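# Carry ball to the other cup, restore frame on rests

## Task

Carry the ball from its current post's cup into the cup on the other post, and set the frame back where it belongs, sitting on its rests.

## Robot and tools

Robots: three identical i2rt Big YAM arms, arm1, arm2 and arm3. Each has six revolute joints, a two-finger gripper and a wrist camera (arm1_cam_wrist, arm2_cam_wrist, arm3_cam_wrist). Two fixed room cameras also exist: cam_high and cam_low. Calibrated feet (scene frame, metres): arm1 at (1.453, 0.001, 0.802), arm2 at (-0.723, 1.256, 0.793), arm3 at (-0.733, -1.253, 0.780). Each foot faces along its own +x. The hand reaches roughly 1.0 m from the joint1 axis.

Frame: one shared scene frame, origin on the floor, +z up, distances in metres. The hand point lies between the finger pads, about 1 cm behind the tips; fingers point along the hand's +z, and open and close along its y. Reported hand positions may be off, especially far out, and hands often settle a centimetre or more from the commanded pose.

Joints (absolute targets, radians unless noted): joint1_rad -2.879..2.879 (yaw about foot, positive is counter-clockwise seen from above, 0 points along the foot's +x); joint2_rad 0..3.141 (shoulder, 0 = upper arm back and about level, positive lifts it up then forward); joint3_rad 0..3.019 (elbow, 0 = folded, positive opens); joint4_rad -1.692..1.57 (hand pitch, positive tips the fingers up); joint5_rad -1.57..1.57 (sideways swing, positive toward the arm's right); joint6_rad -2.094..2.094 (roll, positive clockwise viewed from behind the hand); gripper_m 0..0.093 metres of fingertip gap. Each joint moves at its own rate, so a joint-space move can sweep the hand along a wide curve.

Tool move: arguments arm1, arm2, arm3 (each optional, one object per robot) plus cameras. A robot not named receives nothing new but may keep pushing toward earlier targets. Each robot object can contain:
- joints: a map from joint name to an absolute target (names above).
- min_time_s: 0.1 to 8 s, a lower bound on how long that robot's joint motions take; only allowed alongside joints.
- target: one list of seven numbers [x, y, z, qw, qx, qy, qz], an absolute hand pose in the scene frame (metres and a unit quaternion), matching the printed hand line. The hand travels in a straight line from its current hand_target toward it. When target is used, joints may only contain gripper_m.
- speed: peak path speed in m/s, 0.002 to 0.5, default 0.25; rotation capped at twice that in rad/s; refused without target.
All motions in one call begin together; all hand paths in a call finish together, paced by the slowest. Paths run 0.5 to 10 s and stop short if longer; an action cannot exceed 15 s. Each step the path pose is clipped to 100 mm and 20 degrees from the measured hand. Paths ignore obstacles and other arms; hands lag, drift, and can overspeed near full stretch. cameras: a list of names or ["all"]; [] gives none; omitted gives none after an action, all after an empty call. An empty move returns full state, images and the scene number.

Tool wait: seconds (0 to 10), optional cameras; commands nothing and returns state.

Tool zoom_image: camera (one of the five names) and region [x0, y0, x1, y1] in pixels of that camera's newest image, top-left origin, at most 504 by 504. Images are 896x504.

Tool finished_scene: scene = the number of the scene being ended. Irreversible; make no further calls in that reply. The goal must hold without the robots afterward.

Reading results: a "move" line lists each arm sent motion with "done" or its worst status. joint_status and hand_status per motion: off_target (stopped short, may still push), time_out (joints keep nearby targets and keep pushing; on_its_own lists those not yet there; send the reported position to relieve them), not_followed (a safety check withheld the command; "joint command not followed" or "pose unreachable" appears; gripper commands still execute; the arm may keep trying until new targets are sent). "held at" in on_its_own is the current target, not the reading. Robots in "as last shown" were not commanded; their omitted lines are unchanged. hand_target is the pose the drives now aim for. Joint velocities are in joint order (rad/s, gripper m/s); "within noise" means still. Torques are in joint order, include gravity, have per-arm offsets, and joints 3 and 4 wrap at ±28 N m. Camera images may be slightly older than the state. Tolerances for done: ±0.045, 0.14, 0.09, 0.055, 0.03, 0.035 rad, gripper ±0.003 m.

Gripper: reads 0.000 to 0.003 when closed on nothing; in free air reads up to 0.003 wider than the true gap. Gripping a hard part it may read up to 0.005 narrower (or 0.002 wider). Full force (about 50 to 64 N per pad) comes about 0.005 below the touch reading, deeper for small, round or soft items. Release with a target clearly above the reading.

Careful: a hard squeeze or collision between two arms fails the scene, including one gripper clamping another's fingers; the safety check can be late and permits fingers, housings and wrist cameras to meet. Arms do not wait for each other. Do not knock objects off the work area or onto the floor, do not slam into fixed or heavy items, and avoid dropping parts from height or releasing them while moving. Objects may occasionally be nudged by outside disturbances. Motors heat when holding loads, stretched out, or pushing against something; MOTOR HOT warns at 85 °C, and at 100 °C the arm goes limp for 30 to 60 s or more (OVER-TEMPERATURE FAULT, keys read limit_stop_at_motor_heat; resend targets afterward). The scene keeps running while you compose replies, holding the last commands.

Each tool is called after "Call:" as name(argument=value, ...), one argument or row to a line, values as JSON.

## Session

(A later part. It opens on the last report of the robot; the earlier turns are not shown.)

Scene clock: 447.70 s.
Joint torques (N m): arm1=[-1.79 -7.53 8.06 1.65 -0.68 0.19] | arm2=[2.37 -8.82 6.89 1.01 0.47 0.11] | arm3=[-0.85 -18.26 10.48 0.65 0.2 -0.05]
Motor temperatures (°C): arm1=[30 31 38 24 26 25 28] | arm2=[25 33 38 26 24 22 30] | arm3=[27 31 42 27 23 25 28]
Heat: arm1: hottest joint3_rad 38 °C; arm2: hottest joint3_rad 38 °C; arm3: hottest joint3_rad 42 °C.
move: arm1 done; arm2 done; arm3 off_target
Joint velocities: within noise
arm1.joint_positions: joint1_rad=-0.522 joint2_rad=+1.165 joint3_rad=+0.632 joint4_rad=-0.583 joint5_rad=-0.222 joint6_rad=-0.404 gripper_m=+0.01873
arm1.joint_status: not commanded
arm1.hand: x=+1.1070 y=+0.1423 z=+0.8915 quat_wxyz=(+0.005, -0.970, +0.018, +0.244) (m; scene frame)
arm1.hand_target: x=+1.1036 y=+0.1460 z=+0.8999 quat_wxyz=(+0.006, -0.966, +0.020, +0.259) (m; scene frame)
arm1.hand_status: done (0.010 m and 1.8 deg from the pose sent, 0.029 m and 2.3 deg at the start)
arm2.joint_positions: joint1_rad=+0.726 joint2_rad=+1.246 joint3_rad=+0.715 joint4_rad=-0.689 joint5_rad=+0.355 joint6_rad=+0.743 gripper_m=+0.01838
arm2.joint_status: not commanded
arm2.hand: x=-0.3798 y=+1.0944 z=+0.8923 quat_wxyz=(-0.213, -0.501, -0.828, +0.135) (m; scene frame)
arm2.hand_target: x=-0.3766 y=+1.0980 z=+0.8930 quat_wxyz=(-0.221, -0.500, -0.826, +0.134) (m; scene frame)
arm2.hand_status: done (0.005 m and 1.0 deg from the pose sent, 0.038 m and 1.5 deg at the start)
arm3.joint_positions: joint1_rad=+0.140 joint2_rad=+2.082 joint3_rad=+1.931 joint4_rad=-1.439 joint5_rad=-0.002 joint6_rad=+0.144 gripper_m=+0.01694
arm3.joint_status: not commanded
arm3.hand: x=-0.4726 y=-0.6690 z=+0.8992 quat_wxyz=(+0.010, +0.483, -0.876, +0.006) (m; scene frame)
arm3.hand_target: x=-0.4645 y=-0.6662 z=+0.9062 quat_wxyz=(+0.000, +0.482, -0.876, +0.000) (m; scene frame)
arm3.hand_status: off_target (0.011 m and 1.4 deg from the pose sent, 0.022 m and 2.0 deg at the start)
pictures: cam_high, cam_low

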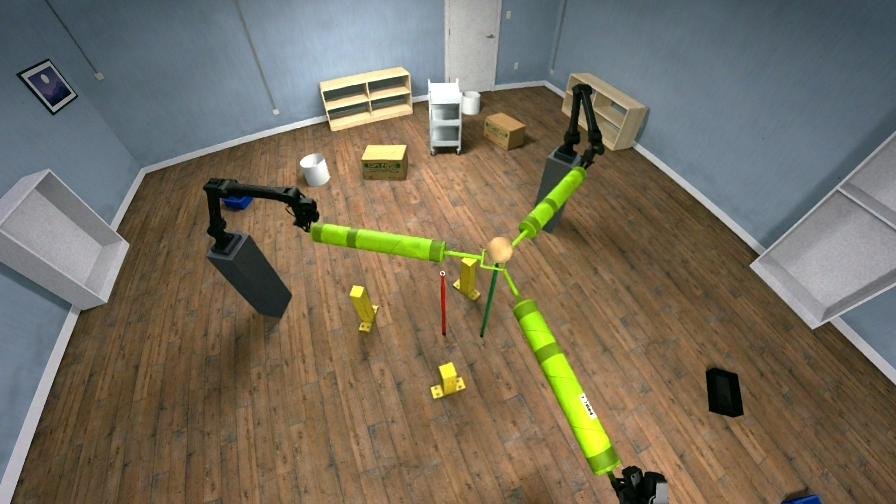

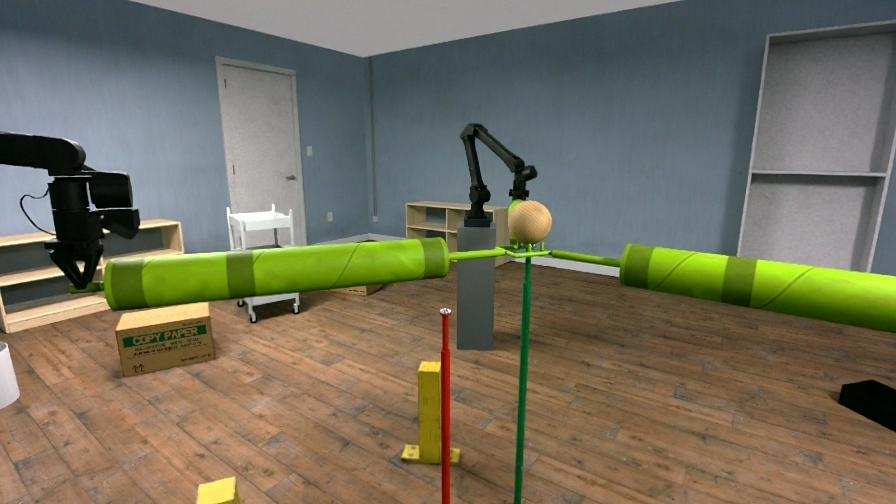

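Call:
move(
  arm1={"target":[1.1035,0.146,0.873,-0.0054,0.9658,-0.0202,-0.2588],"speed":0.04},
  arm2={"target":[-0.3765,1.098,0.866,0.2214,0.5004,0.8263,-0.1341],"speed":0.04},
  arm3={"target":[-0.4645,-0.666,0.875,0,-0.4818,0.8763,0],"speed":0.04},
  cameras=["cam_high","cam_low"],
)

Call:
zoom_image(
  camera="cam_high",
  region=[460, 220, 540, 280],
)

Call:
zoom_image(
  camera="cam_low",
  region=[480, 200, 580, 275],
)

Scene clock: 455.70 s.
Joint torques (N m): arm1=[-1.73 -7.65 7.49 1.7 -0.64 0.2] | arm2=[2.37 -8.82 6.45 1.07 0.46 0.1] | arm3=[-0.79 -17.96 10.41 0.65 0.2 -0.05]
Motor temperatures (°C): arm1=[30 31 39 24 26 25 28] | arm2=[25 33 37 26 24 22 30] | arm3=[27 32 41 27 23 25 28]
Heat: arm1: hottest joint3_rad 39 °C; arm2: hottest joint3_rad 37 °C; arm3: hottest joint3_rad 41 °C.
move: arm1 done; arm2 done; arm3 done
Joint velocities: within noise
arm1.joint_positions: joint1_rad=-0.522 joint2_rad=+1.216 joint3_rad=+0.590 joint4_rad=-0.487 joint5_rad=-0.223 joint6_rad=-0.404 gripper_m=+0.01873
arm1.joint_status: not commanded
arm1.hand: x=+1.1070 y=+0.1425 z=+0.8657 quat_wxyz=(+0.005, -0.969, +0.017, +0.245) (m; scene frame)
arm1.hand_target: x=+1.1036 y=+0.1459 z=+0.8729 quat_wxyz=(+0.005, -0.966, +0.020, +0.258) (m; scene frame)
arm1.hand_status: done (0.009 m and 1.7 deg from the pose sent, 0.019 m and 1.8 deg at the start)
arm2.joint_positions: joint1_rad=+0.727 joint2_rad=+1.294 joint3_rad=+0.673 joint4_rad=-0.598 joint5_rad=+0.356 joint6_rad=+0.744 gripper_m=+0.01838
arm2.joint_status: not commanded
arm2.hand: x=-0.3793 y=+1.0943 z=+0.8664 quat_wxyz=(-0.214, -0.501, -0.828, +0.134) (m; scene frame)
arm2.hand_target: x=-0.3766 y=+1.0980 z=+0.8660 quat_wxyz=(-0.221, -0.500, -0.826, +0.134) (m; scene frame)
arm2.hand_status: done (0.005 m and 0.9 deg from the pose sent, 0.027 m and 1.0 deg at the start)
arm3.joint_positions: joint1_rad=+0.140 joint2_rad=+2.093 joint3_rad=+1.875 joint4_rad=-1.367 joint5_rad=-0.002 joint6_rad=+0.144 gripper_m=+0.01694
arm3.joint_status: not commanded
arm3.hand: x=-0.4728 y=-0.6692 z=+0.8712 quat_wxyz=(+0.008, +0.483, -0.876, +0.004) (m; scene frame)
arm3.hand_target: x=-0.4645 y=-0.6661 z=+0.8752 quat_wxyz=(+0.000, +0.482, -0.876, +0.000) (m; scene frame)
arm3.hand_status: done (0.010 m and 1.1 deg from the pose sent, 0.026 m and 1.4 deg at the start)
pictures: cam_high, cam_low

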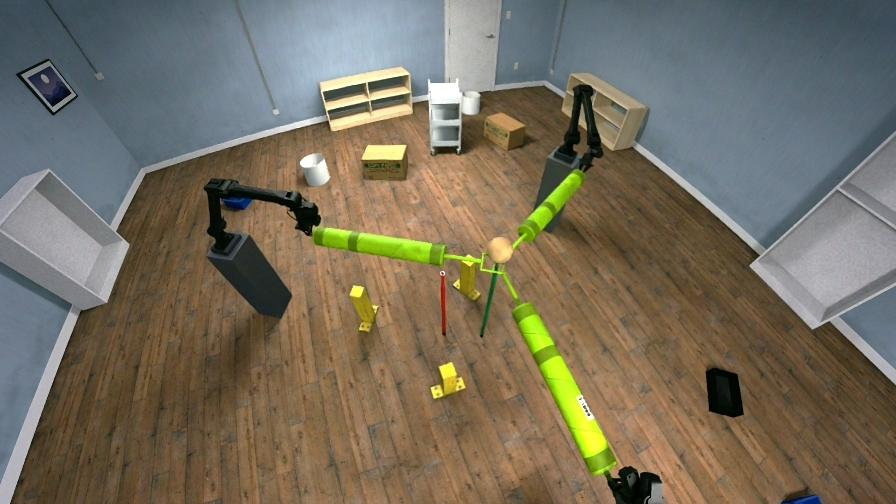

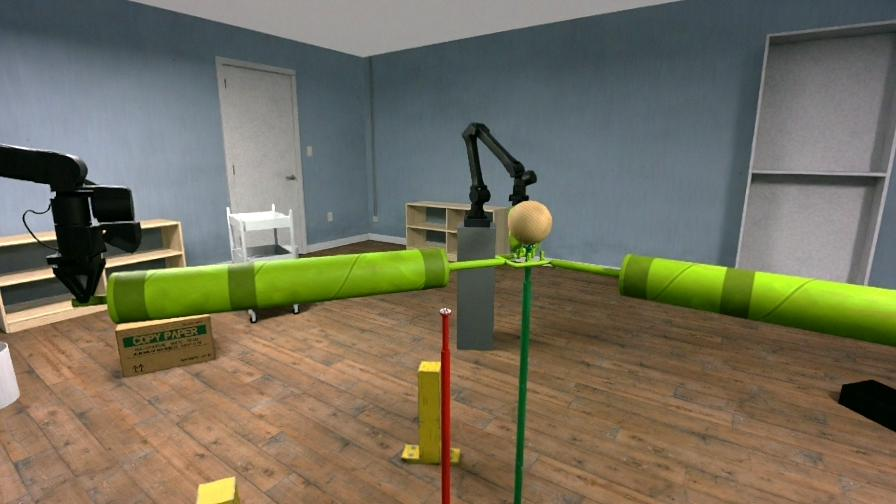

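Scaled by 6.300 from the camera's 896x504 image, which has a finer 1280x720 frame.

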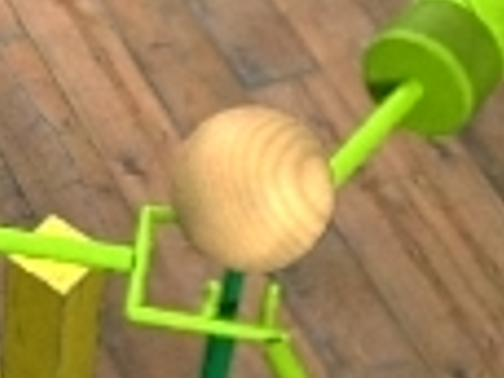

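Scaled by 5.040 from the camera's 896x504 image, which has a finer 1280x720 frame.

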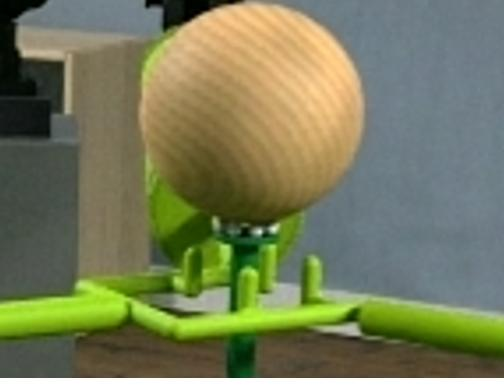

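Call:
move(
  arm1={"target":[1.0185,0.011,0.876,-0.0054,0.9658,-0.0202,-0.2588],"speed":0.08},
  arm2={"target":[-0.4645,0.961,0.871,0.2214,0.5004,0.8263,-0.1341],"speed":0.08},
  arm3={"target":[-0.5555,-0.804,0.880,0,-0.4818,0.8763,0],"speed":0.08},
  cameras=["cam_high","cam_low"],
)

Call:
zoom_image(
  camera="cam_high",
  region=[420, 220, 540, 310],
)

Call:
zoom_image(
  camera="cam_low",
  region=[430, 190, 590, 320],
)

Scene clock: 472.27 s.
Joint torques (N m): arm1=[0.38 -9.35 9.7 0.88 0.19 0.4] | arm2=[0.38 -10.58 6.63 0.68 -0.17 -0.13] | arm3=[1.32 -16.03 8.24 -0.17 0.1 0.24]
Motor temperatures (°C): arm1=[30 30 37 24 26 25 28] | arm2=[25 32 36 26 24 21 30] | arm3=[27 32 40 27 23 25 28]
Heat: arm1: hottest joint3_rad 37 °C; arm2: hottest joint3_rad 36 °C; arm3: hottest joint3_rad 40 °C.
move: arm1 off_target; arm2 done; arm3 off_target
Joint velocities: within noise
arm1.joint_positions: joint1_rad=-0.067 joint2_rad=+1.335 joint3_rad=+0.673 joint4_rad=-0.406 joint5_rad=-0.005 joint6_rad=-0.003 gripper_m=+0.01873
arm1.joint_status: not commanded
arm1.hand: x=+1.0321 y=+0.0157 z=+0.8597 quat_wxyz=(+0.007, -0.970, +0.015, +0.243) (m; scene frame)
arm1.hand_target: x=+1.0189 y=+0.0109 z=+0.8761 quat_wxyz=(+0.005, -0.966, +0.020, +0.259) (m; scene frame)
arm1.hand_status: off_target (0.022 m and 1.9 deg from the pose sent, 0.159 m and 1.7 deg at the start)
arm2.joint_positions: joint1_rad=+0.229 joint2_rad=+1.276 joint3_rad=+0.633 joint4_rad=-0.460 joint5_rad=+0.148 joint6_rad=+0.278 gripper_m=+0.01838
arm2.joint_status: not commanded
arm2.hand: x=-0.4621 y=+0.9621 z=+0.8631 quat_wxyz=(-0.212, -0.503, -0.828, +0.132) (m; scene frame)
arm2.hand_target: x=-0.4644 y=+0.9610 z=+0.8708 quat_wxyz=(-0.221, -0.500, -0.826, +0.134) (m; scene frame)
arm2.hand_status: done (0.008 m and 1.1 deg from the pose sent, 0.158 m and 0.9 deg at the start)
arm3.joint_positions: joint1_rad=+0.168 joint2_rad=+1.722 joint3_rad=+1.281 joint4_rad=-1.148 joint5_rad=+0.001 joint6_rad=+0.171 gripper_m=+0.01694
arm3.joint_status: not commanded
arm3.hand: x=-0.5468 y=-0.8030 z=+0.8612 quat_wxyz=(+0.009, +0.483, -0.875, +0.007) (m; scene frame)
arm3.hand_target: x=-0.5552 y=-0.8040 z=+0.8793 quat_wxyz=(+0.000, +0.482, -0.876, +0.000) (m; scene frame)
arm3.hand_status: off_target (0.021 m and 1.3 deg from the pose sent, 0.158 m and 1.1 deg at the start)
pictures: cam_high, cam_low

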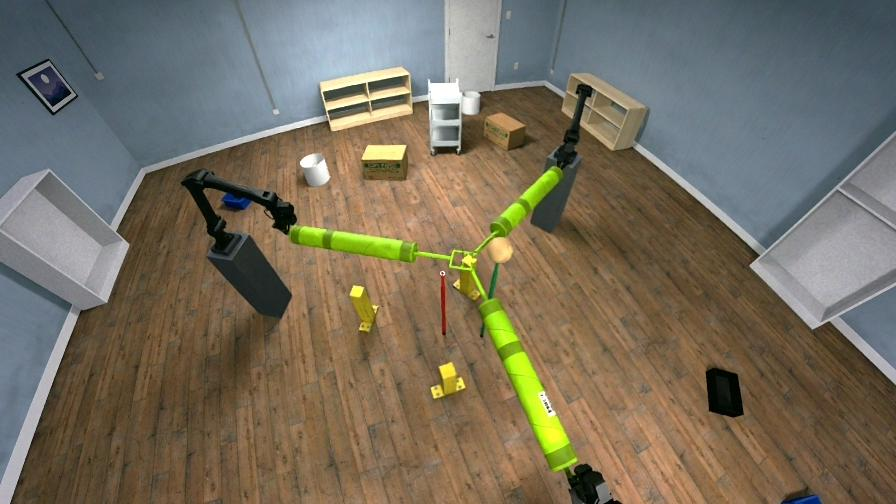

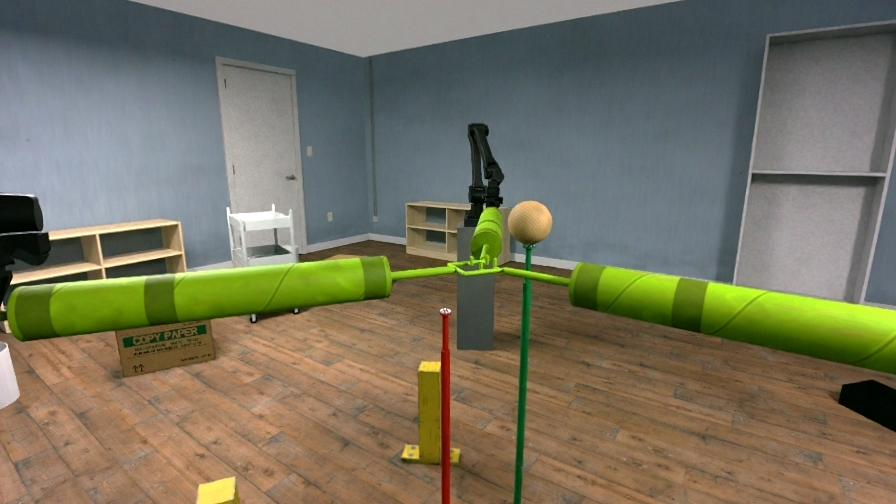

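Scaled by 4.200 from the camera's 896x504 image, which has a finer 1280x720 frame.

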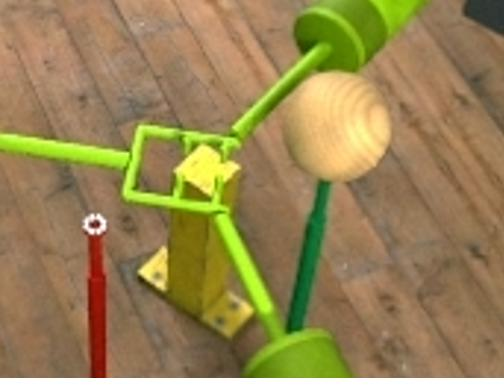

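Scaled by 3.150 from the camera's 896x504 image, which has a finer 1280x720 frame.

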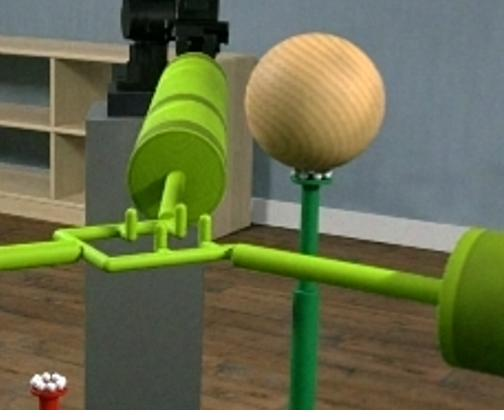

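Call:
move(
  arm1={"target":[0.909,-0.2125,0.890,-0.0054,0.9658,-0.0202,-0.2588],"speed":0.12},
  arm2={"target":[-0.5705,0.735,0.883,0.2214,0.5004,0.8263,-0.1341],"speed":0.12},
  arm3={"target":[-0.6655,-1.033,0.882,0,-0.4818,0.8763,0],"speed":0.12},
)

Call:
move(
  arm1={"target":[0.9086,-0.2215,0.70,-0.0054,0.9658,-0.0202,-0.2588],"speed":0.12},
  arm2={"target":[-0.5715,0.732,0.69,0.2214,0.5004,0.8263,-0.1341],"speed":0.12},
  arm3={"target":[-0.660,-1.034,0.684,0,-0.4818,0.8763,0],"speed":0.12},
  cameras=["cam_high","cam_low"],
)

Scene clock: 486.40 s.
Joint torques (N m): arm1=[0.21 -16.32 11.17 0.08 0.73 0.3] | arm2=[0.91 -13.74 10.3 -0.21 -0.67 0] | arm3=[0.91 -5.6 8.55 -1.58 0.04 0.22]
Motor temperatures (°C): arm1=[30 30 37 24 26 25 28] | arm2=[25 32 36 26 24 21 31] | arm3=[27 32 39 27 23 25 28]
Heat: arm1: hottest joint3_rad 37 °C; arm2: hottest joint3_rad 36 °C; arm3: hottest joint3_rad 39 °C.
move: arm1 off_target; arm2 off_target; arm3 off_target
Joint velocities: within noise
arm1.joint_positions: joint1_rad=+0.402 joint2_rad=+1.703 joint3_rad=+1.128 joint4_rad=-0.546 joint5_rad=+0.216 joint6_rad=+0.417 gripper_m=+0.01873
arm1.joint_status: not commanded
arm1.hand: x=+0.9222 y=-0.2021 z=+0.8634 quat_wxyz=(+0.009, -0.971, +0.016, +0.240) (m; scene frame)
arm1.hand_target: x=+0.9099 y=-0.2122 z=+0.8901 quat_wxyz=(+0.005, -0.966, +0.020, +0.259) (m; scene frame)
arm1.hand_status: off_target (0.031 m and 2.3 deg from the pose sent, 0.261 m and 1.9 deg at the start)
arm2.joint_positions: joint1_rad=-0.310 joint2_rad=+1.602 joint3_rad=+0.993 joint4_rad=-0.472 joint5_rad=-0.101 joint6_rad=-0.204 gripper_m=+0.01838
arm2.joint_status: not commanded
arm2.hand: x=-0.5744 y=+0.7476 z=+0.8714 quat_wxyz=(-0.215, -0.501, -0.828, +0.136) (m; scene frame)
arm2.hand_target: x=-0.5707 y=+0.7354 z=+0.8833 quat_wxyz=(-0.222, -0.500, -0.826, +0.135) (m; scene frame)
arm2.hand_status: off_target (0.018 m and 0.8 deg from the pose sent, 0.252 m and 1.1 deg at the start)
arm3.joint_positions: joint1_rad=+0.252 joint2_rad=+1.022 joint3_rad=+0.640 joint4_rad=-1.153 joint5_rad=+0.003 joint6_rad=+0.252 gripper_m=+0.01694
arm3.joint_status: not commanded
arm3.hand: x=-0.6577 y=-1.0191 z=+0.8774 quat_wxyz=(-0.012, +0.485, -0.875, -0.011) (m; scene frame)
arm3.hand_target: x=-0.6649 y=-1.0324 z=+0.8811 quat_wxyz=(+0.000, +0.482, -0.876, +0.000) (m; scene frame)
arm3.hand_status: off_target (0.017 m and 1.9 deg from the pose sent, 0.260 m and 1.3 deg at the start)
pictures: none

Scene clock: 488.80 s.
Joint torques (N m): arm1=[-0.03 -19.08 5.48 1.65 0.66 0.28] | arm2=[1.44 -16.44 4.46 1.32 -0.5 0.04] | arm3=[-0.79 -5.19 3.62 0.7 0.05 -0.01]
Motor temperatures (°C): arm1=[30 30 37 24 26 25 28] | arm2=[25 32 36 26 24 21 31] | arm3=[27 32 39 27 23 25 28]
Heat: arm1: hottest joint3_rad 37 °C; arm2: hottest joint3_rad 36 °C; arm3: hottest joint3_rad 39 °C.
move: arm1 off_target; arm2 done; arm3 done
Joint velocities: within noise
arm1.joint_positions: joint1_rad=+0.421 joint2_rad=+2.073 joint3_rad=+1.080 joint4_rad=-0.137 joint5_rad=+0.226 joint6_rad=+0.434 gripper_m=+0.01873
arm1.joint_status: not commanded
arm1.hand: x=+0.9181 y=-0.2133 z=+0.6829 quat_wxyz=(+0.011, -0.971, +0.016, +0.238) (m; scene frame)
arm1.hand_target: x=+0.9089 y=-0.2213 z=+0.6999 quat_wxyz=(+0.005, -0.966, +0.020, +0.259) (m; scene frame)
arm1.hand_status: off_target (0.021 m and 2.6 deg from the pose sent, 0.165 m and 2.3 deg at the start)
arm2.joint_positions: joint1_rad=-0.320 joint2_rad=+2.012 joint3_rad=+0.935 joint4_rad=-0.011 joint5_rad=-0.108 joint6_rad=-0.213 gripper_m=+0.01838
arm2.joint_status: not commanded
arm2.hand: x=-0.5748 y=+0.7342 z=+0.6906 quat_wxyz=(-0.214, -0.501, -0.828, +0.133) (m; scene frame)
arm2.hand_target: x=-0.5715 y=+0.7319 z=+0.6902 quat_wxyz=(-0.221, -0.500, -0.826, +0.134) (m; scene frame)
arm2.hand_status: done (0.004 m and 0.9 deg from the pose sent, 0.182 m and 0.8 deg at the start)
arm3.joint_positions: joint1_rad=+0.248 joint2_rad=+1.565 joint3_rad=+0.380 joint4_rad=-0.376 joint5_rad=+0.003 joint6_rad=+0.249 gripper_m=+0.01694
arm3.joint_status: not commanded
arm3.hand: x=-0.6610 y=-1.0311 z=+0.6864 quat_wxyz=(-0.003, +0.484, -0.875, -0.002) (m; scene frame)
arm3.hand_target: x=-0.6600 y=-1.0341 z=+0.6841 quat_wxyz=(+0.000, +0.482, -0.876, +0.000) (m; scene frame)
arm3.hand_status: done (0.004 m and 0.5 deg from the pose sent, 0.194 m and 1.9 deg at the start)
pictures: cam_high, cam_low

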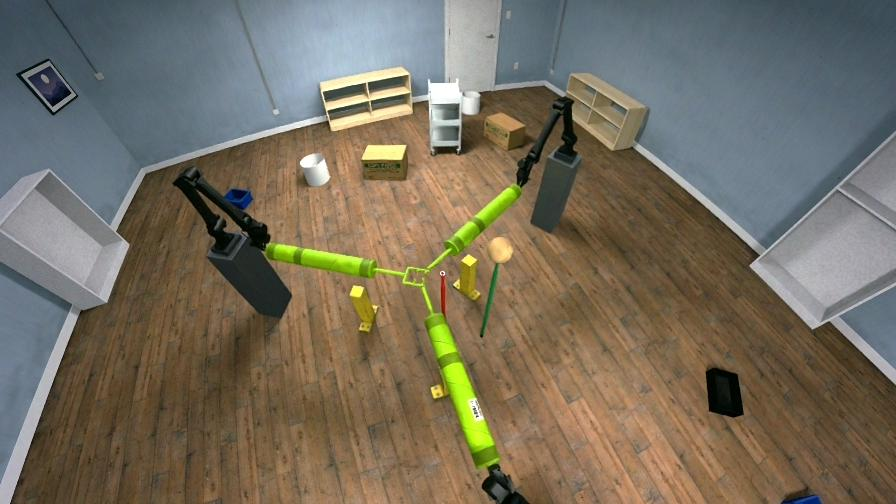

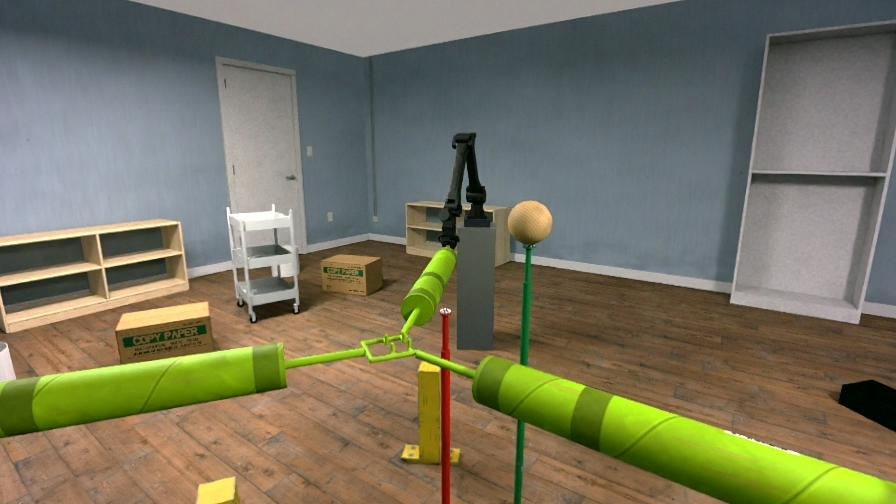

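Call:
move(
  arm1={"target":[0.9126,-0.2165,0.515,-0.0054,0.9658,-0.0202,-0.2588],"speed":0.1},
  arm2={"target":[-0.5665,0.734,0.500,0.2214,0.5004,0.8263,-0.1341],"speed":0.1},
  arm3={"target":[-0.656,-1.034,0.498,0,-0.4818,0.8763,0],"speed":0.1},
  cameras=["cam_high","cam_low"],
)

Call:
zoom_image(
  camera="cam_high",
  region=[270, 200, 530, 490],
)

Scene clock: 495.90 s.
Joint torques (N m): arm1=[-0.38 -19.6 3.56 1.59 0.42 0.25] | arm2=[0.91 -17.55 2.67 1.24 -0.24 0.02] | arm3=[-0.73 -8.76 -2.63 0.94 0.07 -0.01]
Motor temperatures (°C): arm1=[30 31 37 24 26 25 28] | arm2=[25 33 36 26 24 21 31] | arm3=[27 32 38 27 23 25 28]
Heat: arm1: hottest joint3_rad 37 °C; arm2: hottest joint3_rad 36 °C; arm3: hottest joint3_rad 38 °C.
move: arm1 off_target; arm2 done; arm3 done
Joint velocities: within noise
arm1.joint_positions: joint1_rad=+0.422 joint2_rad=+2.511 joint3_rad=+1.195 joint4_rad=+0.192 joint5_rad=+0.231 joint6_rad=+0.434 gripper_m=+0.01873
arm1.joint_status: not commanded
arm1.hand: x=+0.9259 y=-0.2081 z=+0.5034 quat_wxyz=(+0.012, -0.970, +0.017, +0.242) (m; scene frame)
arm1.hand_target: x=+0.9128 y=-0.2164 z=+0.5152 quat_wxyz=(+0.005, -0.966, +0.020, +0.259) (m; scene frame)
arm1.hand_status: off_target (0.020 m and 2.2 deg from the pose sent, 0.168 m and 2.6 deg at the start)
arm2.joint_positions: joint1_rad=-0.304 joint2_rad=+2.510 joint3_rad=+1.079 joint4_rad=+0.345 joint5_rad=-0.110 joint6_rad=-0.200 gripper_m=+0.01838
arm2.joint_status: not commanded
arm2.hand: x=-0.5664 y=+0.7387 z=+0.5041 quat_wxyz=(-0.217, -0.499, -0.829, +0.130) (m; scene frame)
arm2.hand_target: x=-0.5666 y=+0.7341 z=+0.5002 quat_wxyz=(-0.221, -0.500, -0.826, +0.134) (m; scene frame)
arm2.hand_status: done (0.006 m and 0.8 deg from the pose sent, 0.191 m and 0.9 deg at the start)
arm3.joint_positions: joint1_rad=+0.230 joint2_rad=+2.406 joint3_rad=+0.537 joint4_rad=+0.305 joint5_rad=+0.002 joint6_rad=+0.231 gripper_m=+0.01694
arm3.joint_status: not commanded
arm3.hand: x=-0.6563 y=-1.0295 z=+0.4998 quat_wxyz=(-0.001, +0.484, -0.875, -0.001) (m; scene frame)
arm3.hand_target: x=-0.6560 y=-1.0339 z=+0.4980 quat_wxyz=(+0.000, +0.482, -0.876, +0.000) (m; scene frame)
arm3.hand_status: done (0.005 m and 0.3 deg from the pose sent, 0.189 m and 0.5 deg at the start)
pictures: cam_high, cam_low

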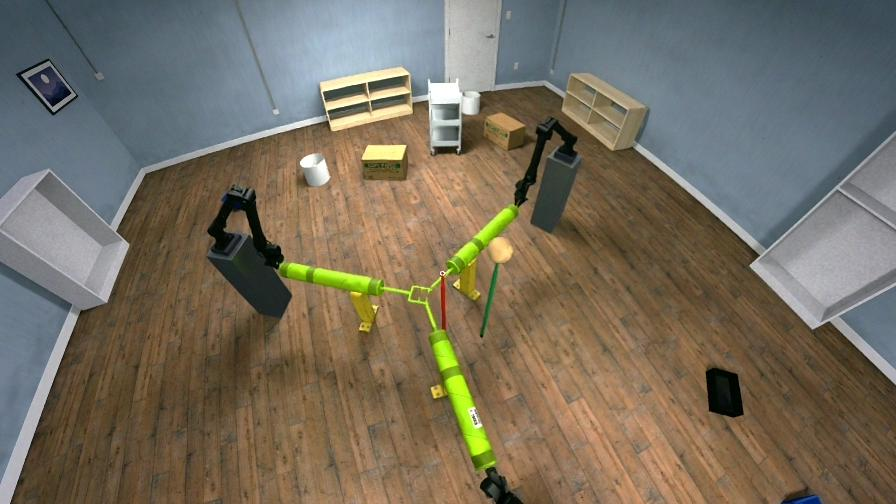

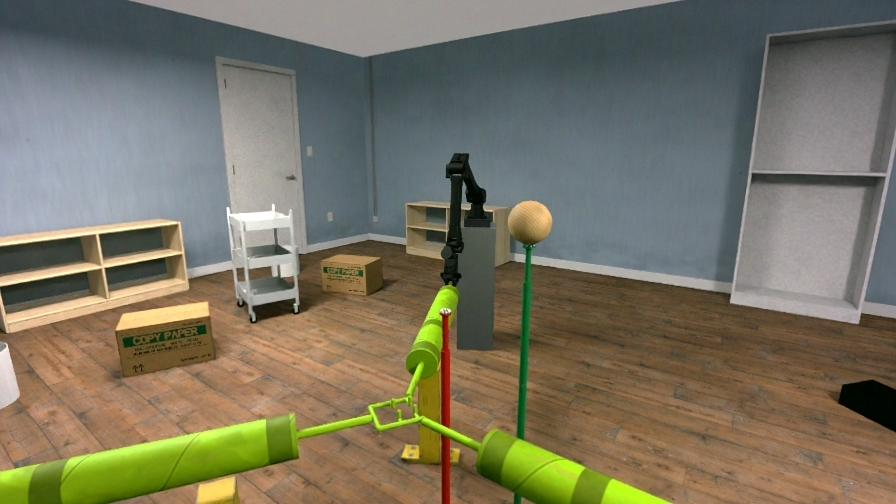

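Scaled by 1.738 from the camera's 896x504 image, which has a finer 1280x720 frame.

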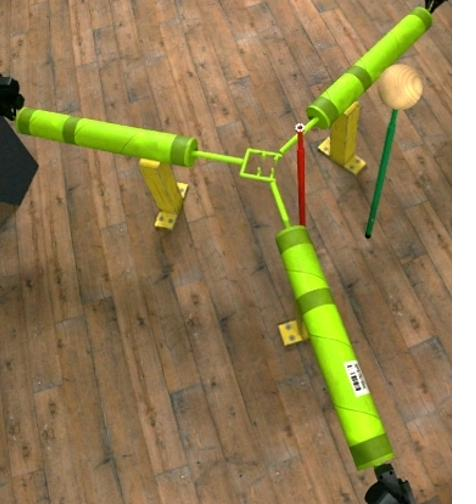

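Call:
move(
  arm1={"target":[0.910,-0.2185,0.460,-0.0054,0.9658,-0.0202,-0.2588],"speed":0.04},
  arm2={"target":[-0.5685,0.732,0.446,0.2214,0.5004,0.8263,-0.1341],"speed":0.04},
  arm3={"target":[-0.658,-1.036,0.447,0,-0.4818,0.8763,0],"speed":0.04},
  cameras=["all"],
)

Call:
zoom_image(
  camera="cam_high",
  region=[270, 200, 530, 490],
)

Scene clock: 503.67 s.
Joint torques (N m): arm1=[-0.26 -19.08 3.93 1.76 0.39 0.26] | arm2=[0.44 -17.2 2.76 1.32 -0.38 -0.04] | arm3=[-0.26 -8.59 -3.17 0.98 0.07 0.04]
Motor temperatures (°C): arm1=[30 31 36 24 26 25 28] | arm2=[25 34 34 26 24 21 31] | arm3=[27 31 36 27 23 25 28]
Heat: arm1: hottest joint3_rad 36 °C; arm2: hottest joint2_rad 34 °C; arm3: hottest joint3_rad 36 °C.
move: arm1 off_target; arm2 done; arm3 done
Joint velocities: within noise
arm1.joint_positions: joint1_rad=+0.422 joint2_rad=+2.642 joint3_rad=+1.281 joint4_rad=+0.234 joint5_rad=+0.232 joint6_rad=+0.434 gripper_m=+0.01873
arm1.joint_status: not commanded
arm1.hand: x=+0.9248 y=-0.2082 z=+0.4527 quat_wxyz=(+0.013, -0.970, +0.017, +0.241) (m; scene frame)
arm1.hand_target: x=+0.9104 y=-0.2184 z=+0.4604 quat_wxyz=(+0.005, -0.966, +0.020, +0.259) (m; scene frame)
arm1.hand_status: off_target (0.019 m and 2.3 deg from the pose sent, 0.047 m and 2.2 deg at the start)
arm2.joint_positions: joint1_rad=-0.304 joint2_rad=+2.646 joint3_rad=+1.165 joint4_rad=+0.393 joint5_rad=-0.108 joint6_rad=-0.200 gripper_m=+0.01838
arm2.joint_status: not commanded
arm2.hand: x=-0.5662 y=+0.7373 z=+0.4534 quat_wxyz=(-0.216, -0.499, -0.829, +0.130) (m; scene frame)
arm2.hand_target: x=-0.5687 y=+0.7323 z=+0.4462 quat_wxyz=(-0.221, -0.500, -0.826, +0.134) (m; scene frame)
arm2.hand_status: done (0.009 m and 0.8 deg from the pose sent, 0.058 m and 0.8 deg at the start)
arm3.joint_positions: joint1_rad=+0.230 joint2_rad=+2.583 joint3_rad=+0.624 joint4_rad=+0.398 joint5_rad=+0.002 joint6_rad=+0.231 gripper_m=+0.01694
arm3.joint_status: not commanded
arm3.hand: x=-0.6567 y=-1.0303 z=+0.4507 quat_wxyz=(-0.002, +0.484, -0.875, -0.002) (m; scene frame)
arm3.hand_target: x=-0.6580 y=-1.0359 z=+0.4471 quat_wxyz=(+0.000, +0.482, -0.876, +0.000) (m; scene frame)
arm3.hand_status: done (0.007 m and 0.4 deg from the pose sent, 0.053 m and 0.3 deg at the start)
pictures: arm1_cam_wrist, arm2_cam_wrist, arm3_cam_wrist, cam_high, cam_low
camera_calibration:
arm1_cam_wrist: T_world_to_cam=[[0.0421244, 0.998341, 0.0392526, 0.149217], [0.988148, -0.0474344, 0.145993, -0.988696], [0.147613, 0.0326375, -0.988507, 0.444221], [0, 0, 0, 1]] pos_world=[0.90512, -0.210366, 0.577601]
arm2_cam_wrist: T_world_to_cam=[[-0.88635, -0.46301, 0.00248794, -0.163102], [-0.460195, 0.881529, 0.105483, -0.95177], [-0.051033, 0.0923501, -0.994418, 0.479377], [0, 0, 0, 1]] pos_world=[-0.558101, 0.719225, 0.577502]
arm3_cam_wrist: T_world_to_cam=[[0.850403, -0.526109, -0.0048289, 0.0183236], [-0.423181, -0.689427, 0.587885, -1.2511], [-0.312621, -0.497896, -0.80893, -0.225938], [0, 0, 0, 1]] pos_world=[-0.615658, -0.965397, 0.552825]

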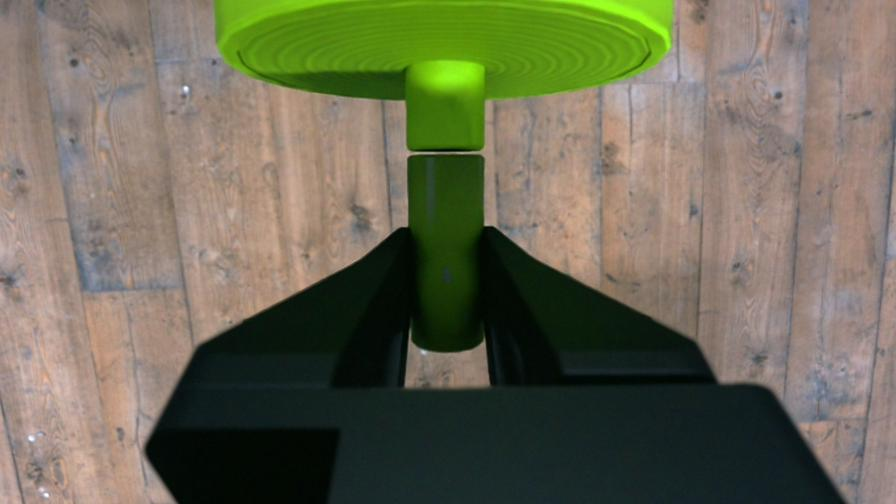

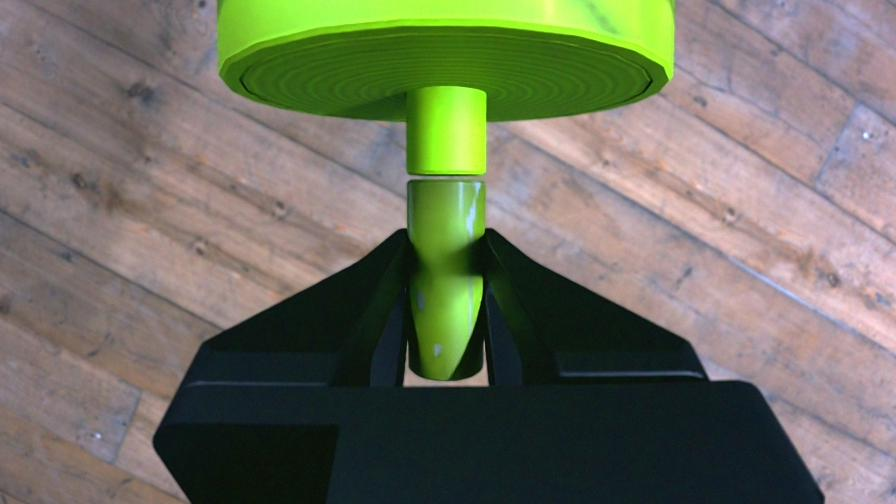

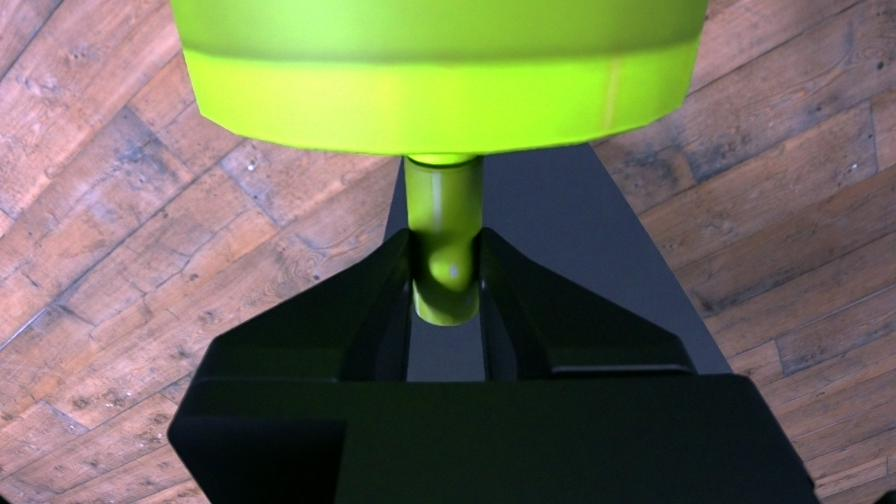

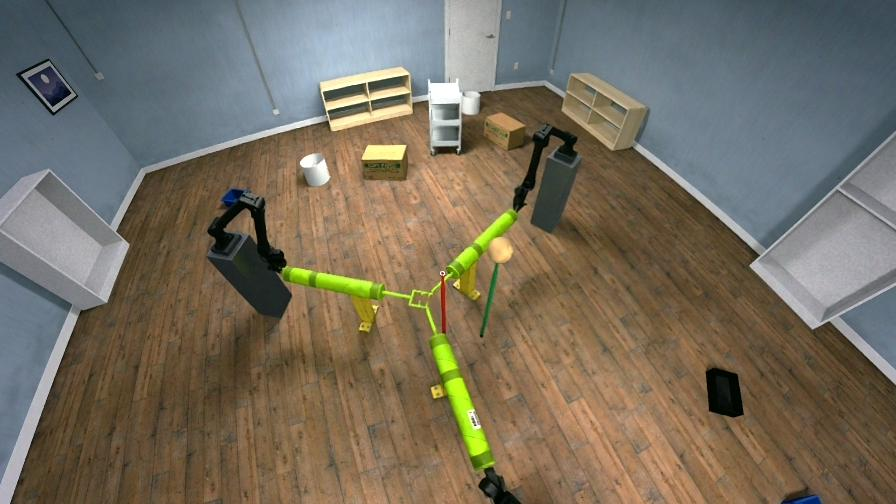

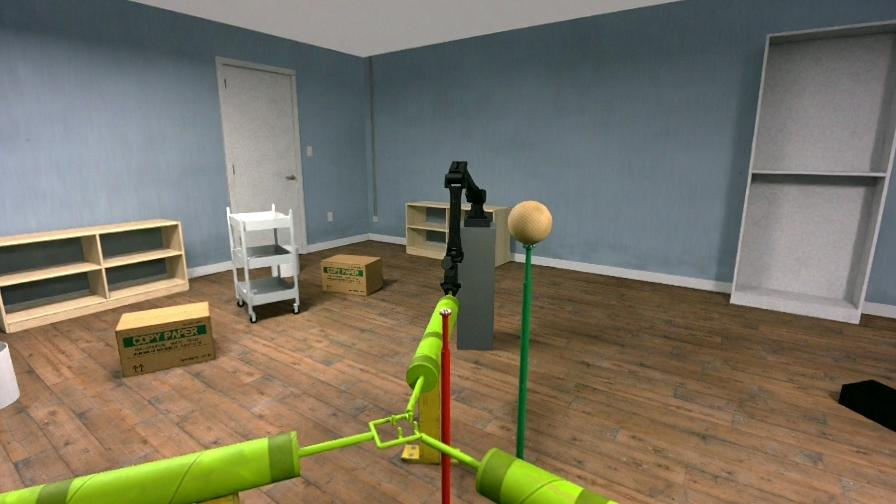

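Scaled by 1.738 from the camera's 896x504 image, which has a finer 1280x720 frame.

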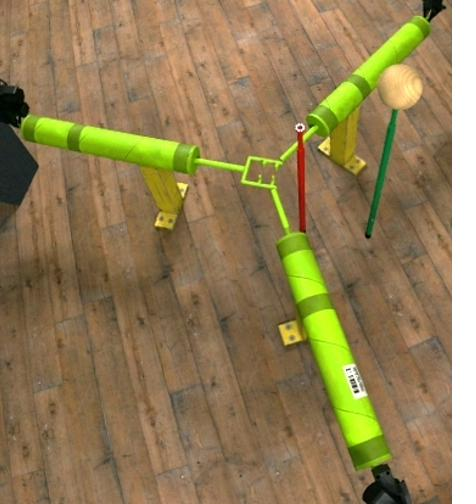

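Call:
move(
  arm1={"joints":{"gripper_m":0.06}},
  arm2={"joints":{"gripper_m":0.06}},
  arm3={"joints":{"gripper_m":0.06}},
)

Call:
move(
  arm1={"target":[0.925,-0.2185,0.60,-0.0054,0.9658,-0.0202,-0.2588],"speed":0.15},
  arm2={"target":[-0.5745,0.740,0.60,0.2214,0.5004,0.8263,-0.1341],"speed":0.15},
  arm3={"target":[-0.663,-1.042,0.60,0,-0.4818,0.8763,0],"speed":0.15},
  cameras=["all"],
)

Scene clock: 509.63 s.
Joint torques (N m): arm1=[-0.26 -19.08 3.84 1.74 0.31 0.26] | arm2=[0.44 -17.26 2.76 1.25 -0.3 -0.04] | arm3=[-0.26 -8.64 -3.15 0.96 0.07 0.04]
Motor temperatures (°C): arm1=[30 31 35 24 26 25 28] | arm2=[25 34 34 26 24 21 31] | arm3=[27 31 35 27 23 25 28]
Heat: arm1: hottest joint3_rad 35 °C; arm2: hottest joint2_rad 34 °C; arm3: hottest joint3_rad 35 °C.
move: arm1 done; arm2 done; arm3 done
Joint velocities: within noise
arm1.joint_positions: joint1_rad=+0.422 joint2_rad=+2.642 joint3_rad=+1.283 joint4_rad=+0.234 joint5_rad=+0.234 joint6_rad=+0.434 gripper_m=+0.05983
arm1.joint_status: all done
arm1.hand: x=+0.9239 y=-0.2082 z=+0.4531 quat_wxyz=(+0.014, -0.970, +0.017, +0.242) (m; scene frame)
arm1.hand_target: x=+0.9104 y=-0.2184 z=+0.4604 quat_wxyz=(+0.005, -0.966, +0.020, +0.259) (m; scene frame)
arm1.hand_status: not commanded
arm2.joint_positions: joint1_rad=-0.304 joint2_rad=+2.646 joint3_rad=+1.165 joint4_rad=+0.395 joint5_rad=-0.111 joint6_rad=-0.200 gripper_m=+0.05985
arm2.joint_status: all done
arm2.hand: x=-0.5657 y=+0.7371 z=+0.4536 quat_wxyz=(-0.217, -0.499, -0.829, +0.130) (m; scene frame)
arm2.hand_target: x=-0.5687 y=+0.7324 z=+0.4462 quat_wxyz=(-0.221, -0.500, -0.826, +0.134) (m; scene frame)
arm2.hand_status: not commanded
arm3.joint_positions: joint1_rad=+0.230 joint2_rad=+2.583 joint3_rad=+0.624 joint4_rad=+0.398 joint5_rad=+0.002 joint6_rad=+0.231 gripper_m=+0.05988
arm3.joint_status: all done
arm3.hand: x=-0.6567 y=-1.0303 z=+0.4507 quat_wxyz=(-0.002, +0.484, -0.875, -0.002) (m; scene frame)
arm3.hand_target: x=-0.6580 y=-1.0359 z=+0.4471 quat_wxyz=(+0.000, +0.482, -0.876, +0.000) (m; scene frame)
arm3.hand_status: not commanded
pictures: none

Scene clock: 511.70 s.
Joint torques (N m): arm1=[0.44 -19.19 3.32 0.96 0.31 0.3] | arm2=[0.26 -19.02 2.11 0.4 -0.3 -0.11] | arm3=[0.73 -9.11 -0.39 0.08 0.07 0.12]
Motor temperatures (°C): arm1=[30 32 35 24 26 25 27] | arm2=[25 34 33 26 24 21 30] | arm3=[27 31 35 27 23 25 28]
Heat: arm1: hottest joint3_rad 35 °C; arm2: hottest joint2_rad 34 °C; arm3: hottest joint3_rad 35 °C.
move: arm1 off_target; arm2 done; arm3 done
Joint velocities: within noise
arm1.joint_positions: joint1_rad=+0.426 joint2_rad=+2.291 joint3_rad=+1.085 joint4_rad=+0.105 joint5_rad=+0.240 joint6_rad=+0.441 gripper_m=+0.05990
arm1.joint_status: not commanded
arm1.hand: x=+0.9255 y=-0.2097 z=+0.5904 quat_wxyz=(+0.010, -0.967, +0.020, +0.253) (m; scene frame)
arm1.hand_target: x=+0.9250 y=-0.2185 z=+0.5998 quat_wxyz=(+0.005, -0.966, +0.020, +0.259) (m; scene frame)
arm1.hand_status: off_target (0.013 m and 0.8 deg from the pose sent, 0.147 m and 2.2 deg at the start)
arm2.joint_positions: joint1_rad=-0.309 joint2_rad=+2.264 joint3_rad=+0.963 joint4_rad=+0.229 joint5_rad=-0.114 joint6_rad=-0.200 gripper_m=+0.05992
arm2.joint_status: not commanded
arm2.hand: x=-0.5691 y=+0.7391 z=+0.5950 quat_wxyz=(-0.223, -0.500, -0.826, +0.134) (m; scene frame)
arm2.hand_target: x=-0.5744 y=+0.7400 z=+0.5999 quat_wxyz=(-0.221, -0.500, -0.826, +0.134) (m; scene frame)
arm2.hand_status: done (0.007 m and 0.2 deg from the pose sent, 0.147 m and 0.7 deg at the start)
arm3.joint_positions: joint1_rad=+0.231 joint2_rad=+1.999 joint3_rad=+0.380 joint4_rad=+0.046 joint5_rad=+0.002 joint6_rad=+0.237 gripper_m=+0.05995
arm3.joint_status: not commanded
arm3.hand: x=-0.6615 y=-1.0440 z=+0.5959 quat_wxyz=(+0.002, +0.482, -0.876, +0.002) (m; scene frame)
arm3.hand_target: x=-0.6630 y=-1.0421 z=+0.5999 quat_wxyz=(+0.000, +0.482, -0.876, +0.000) (m; scene frame)
arm3.hand_status: done (0.005 m and 0.3 deg from the pose sent, 0.150 m and 0.4 deg at the start)
pictures: arm1_cam_wrist, arm2_cam_wrist, arm3_cam_wrist, cam_high, cam_low
camera_calibration:
arm1_cam_wrist: T_world_to_cam=[[0.0477321, 0.998391, 0.0306115, 0.14512], [0.99144, -0.0510839, 0.120157, -0.998049], [0.121527, 0.0246142, -0.992283, 0.605062], [0, 0, 0, 1]] pos_world=[0.909047, -0.210764, 0.715872]
arm2_cam_wrist: T_world_to_cam=[[-0.887738, -0.460349, 0.000996366, -0.167061], [-0.458435, 0.884241, 0.0891901, -0.960826], [-0.0419396, 0.0787206, -0.996014, 0.636102], [0, 0, 0, 1]] pos_world=[-0.562105, 0.722621, 0.719429]
arm3_cam_wrist: T_world_to_cam=[[0.847954, -0.530065, -0.0021168, 0.00854697], [-0.423984, -0.68064, 0.597467, -1.34498], [-0.318137, -0.505727, -0.801891, -0.132797], [0, 0, 0, 1]] pos_world=[-0.619744, -0.978074, 0.697109]

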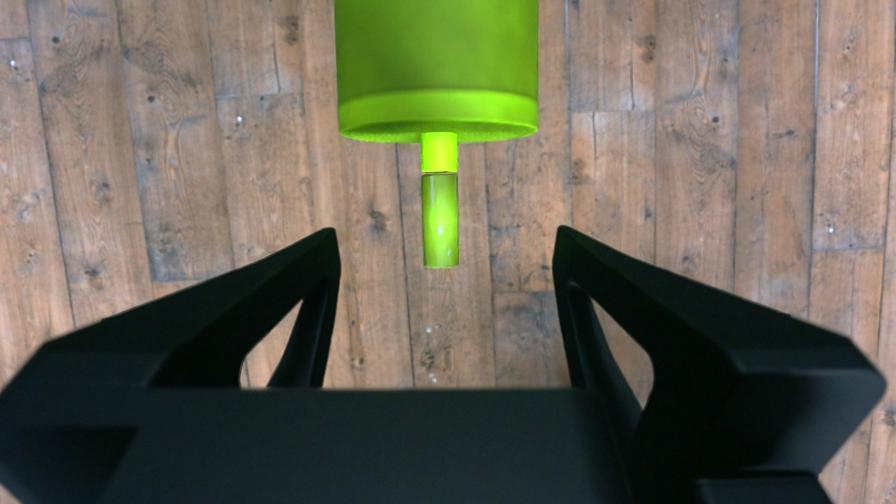

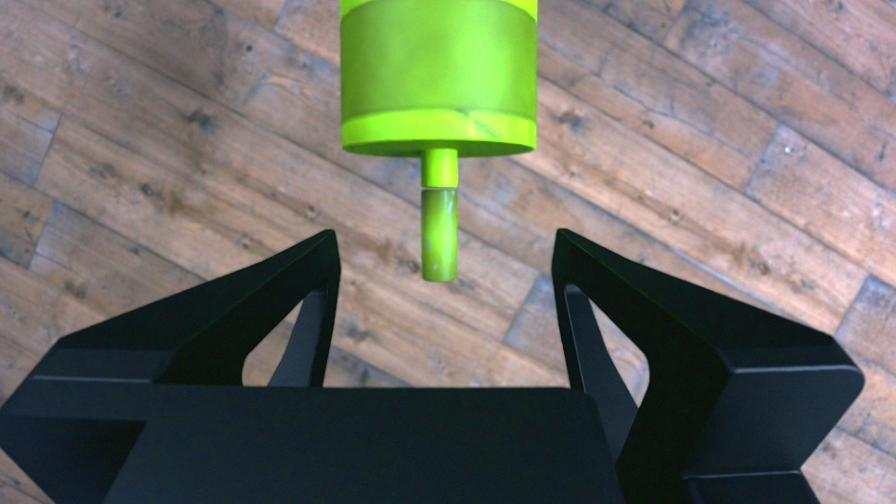

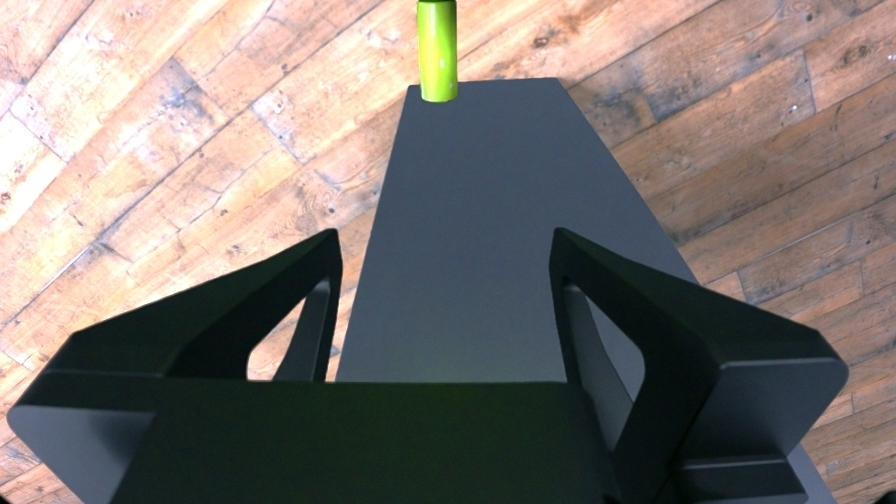

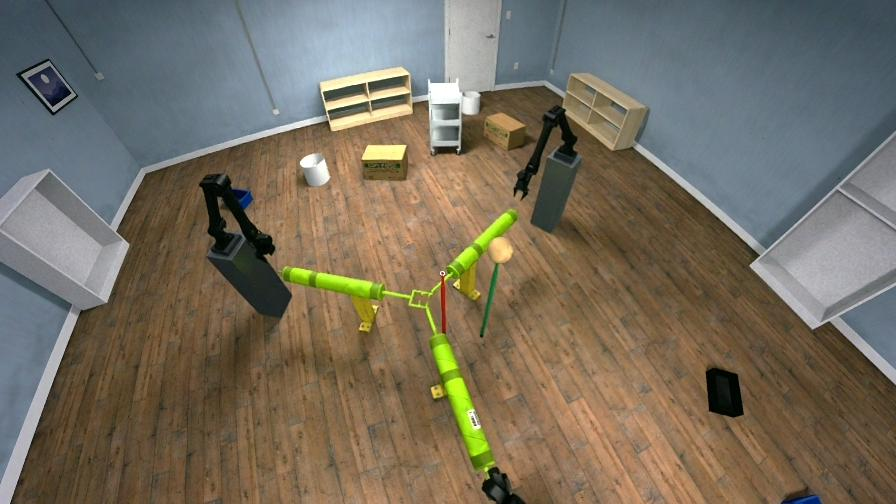

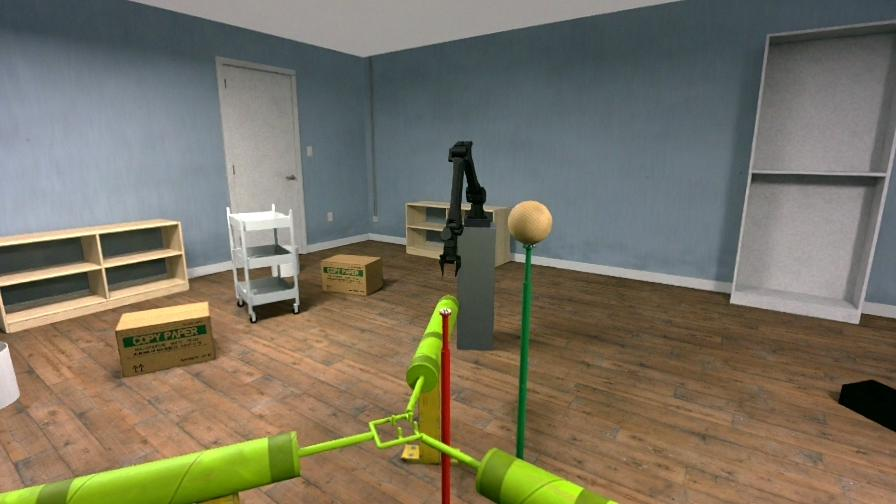

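Call:
finished_scene(
  scene=1,
)

The scene is finished: the task was done.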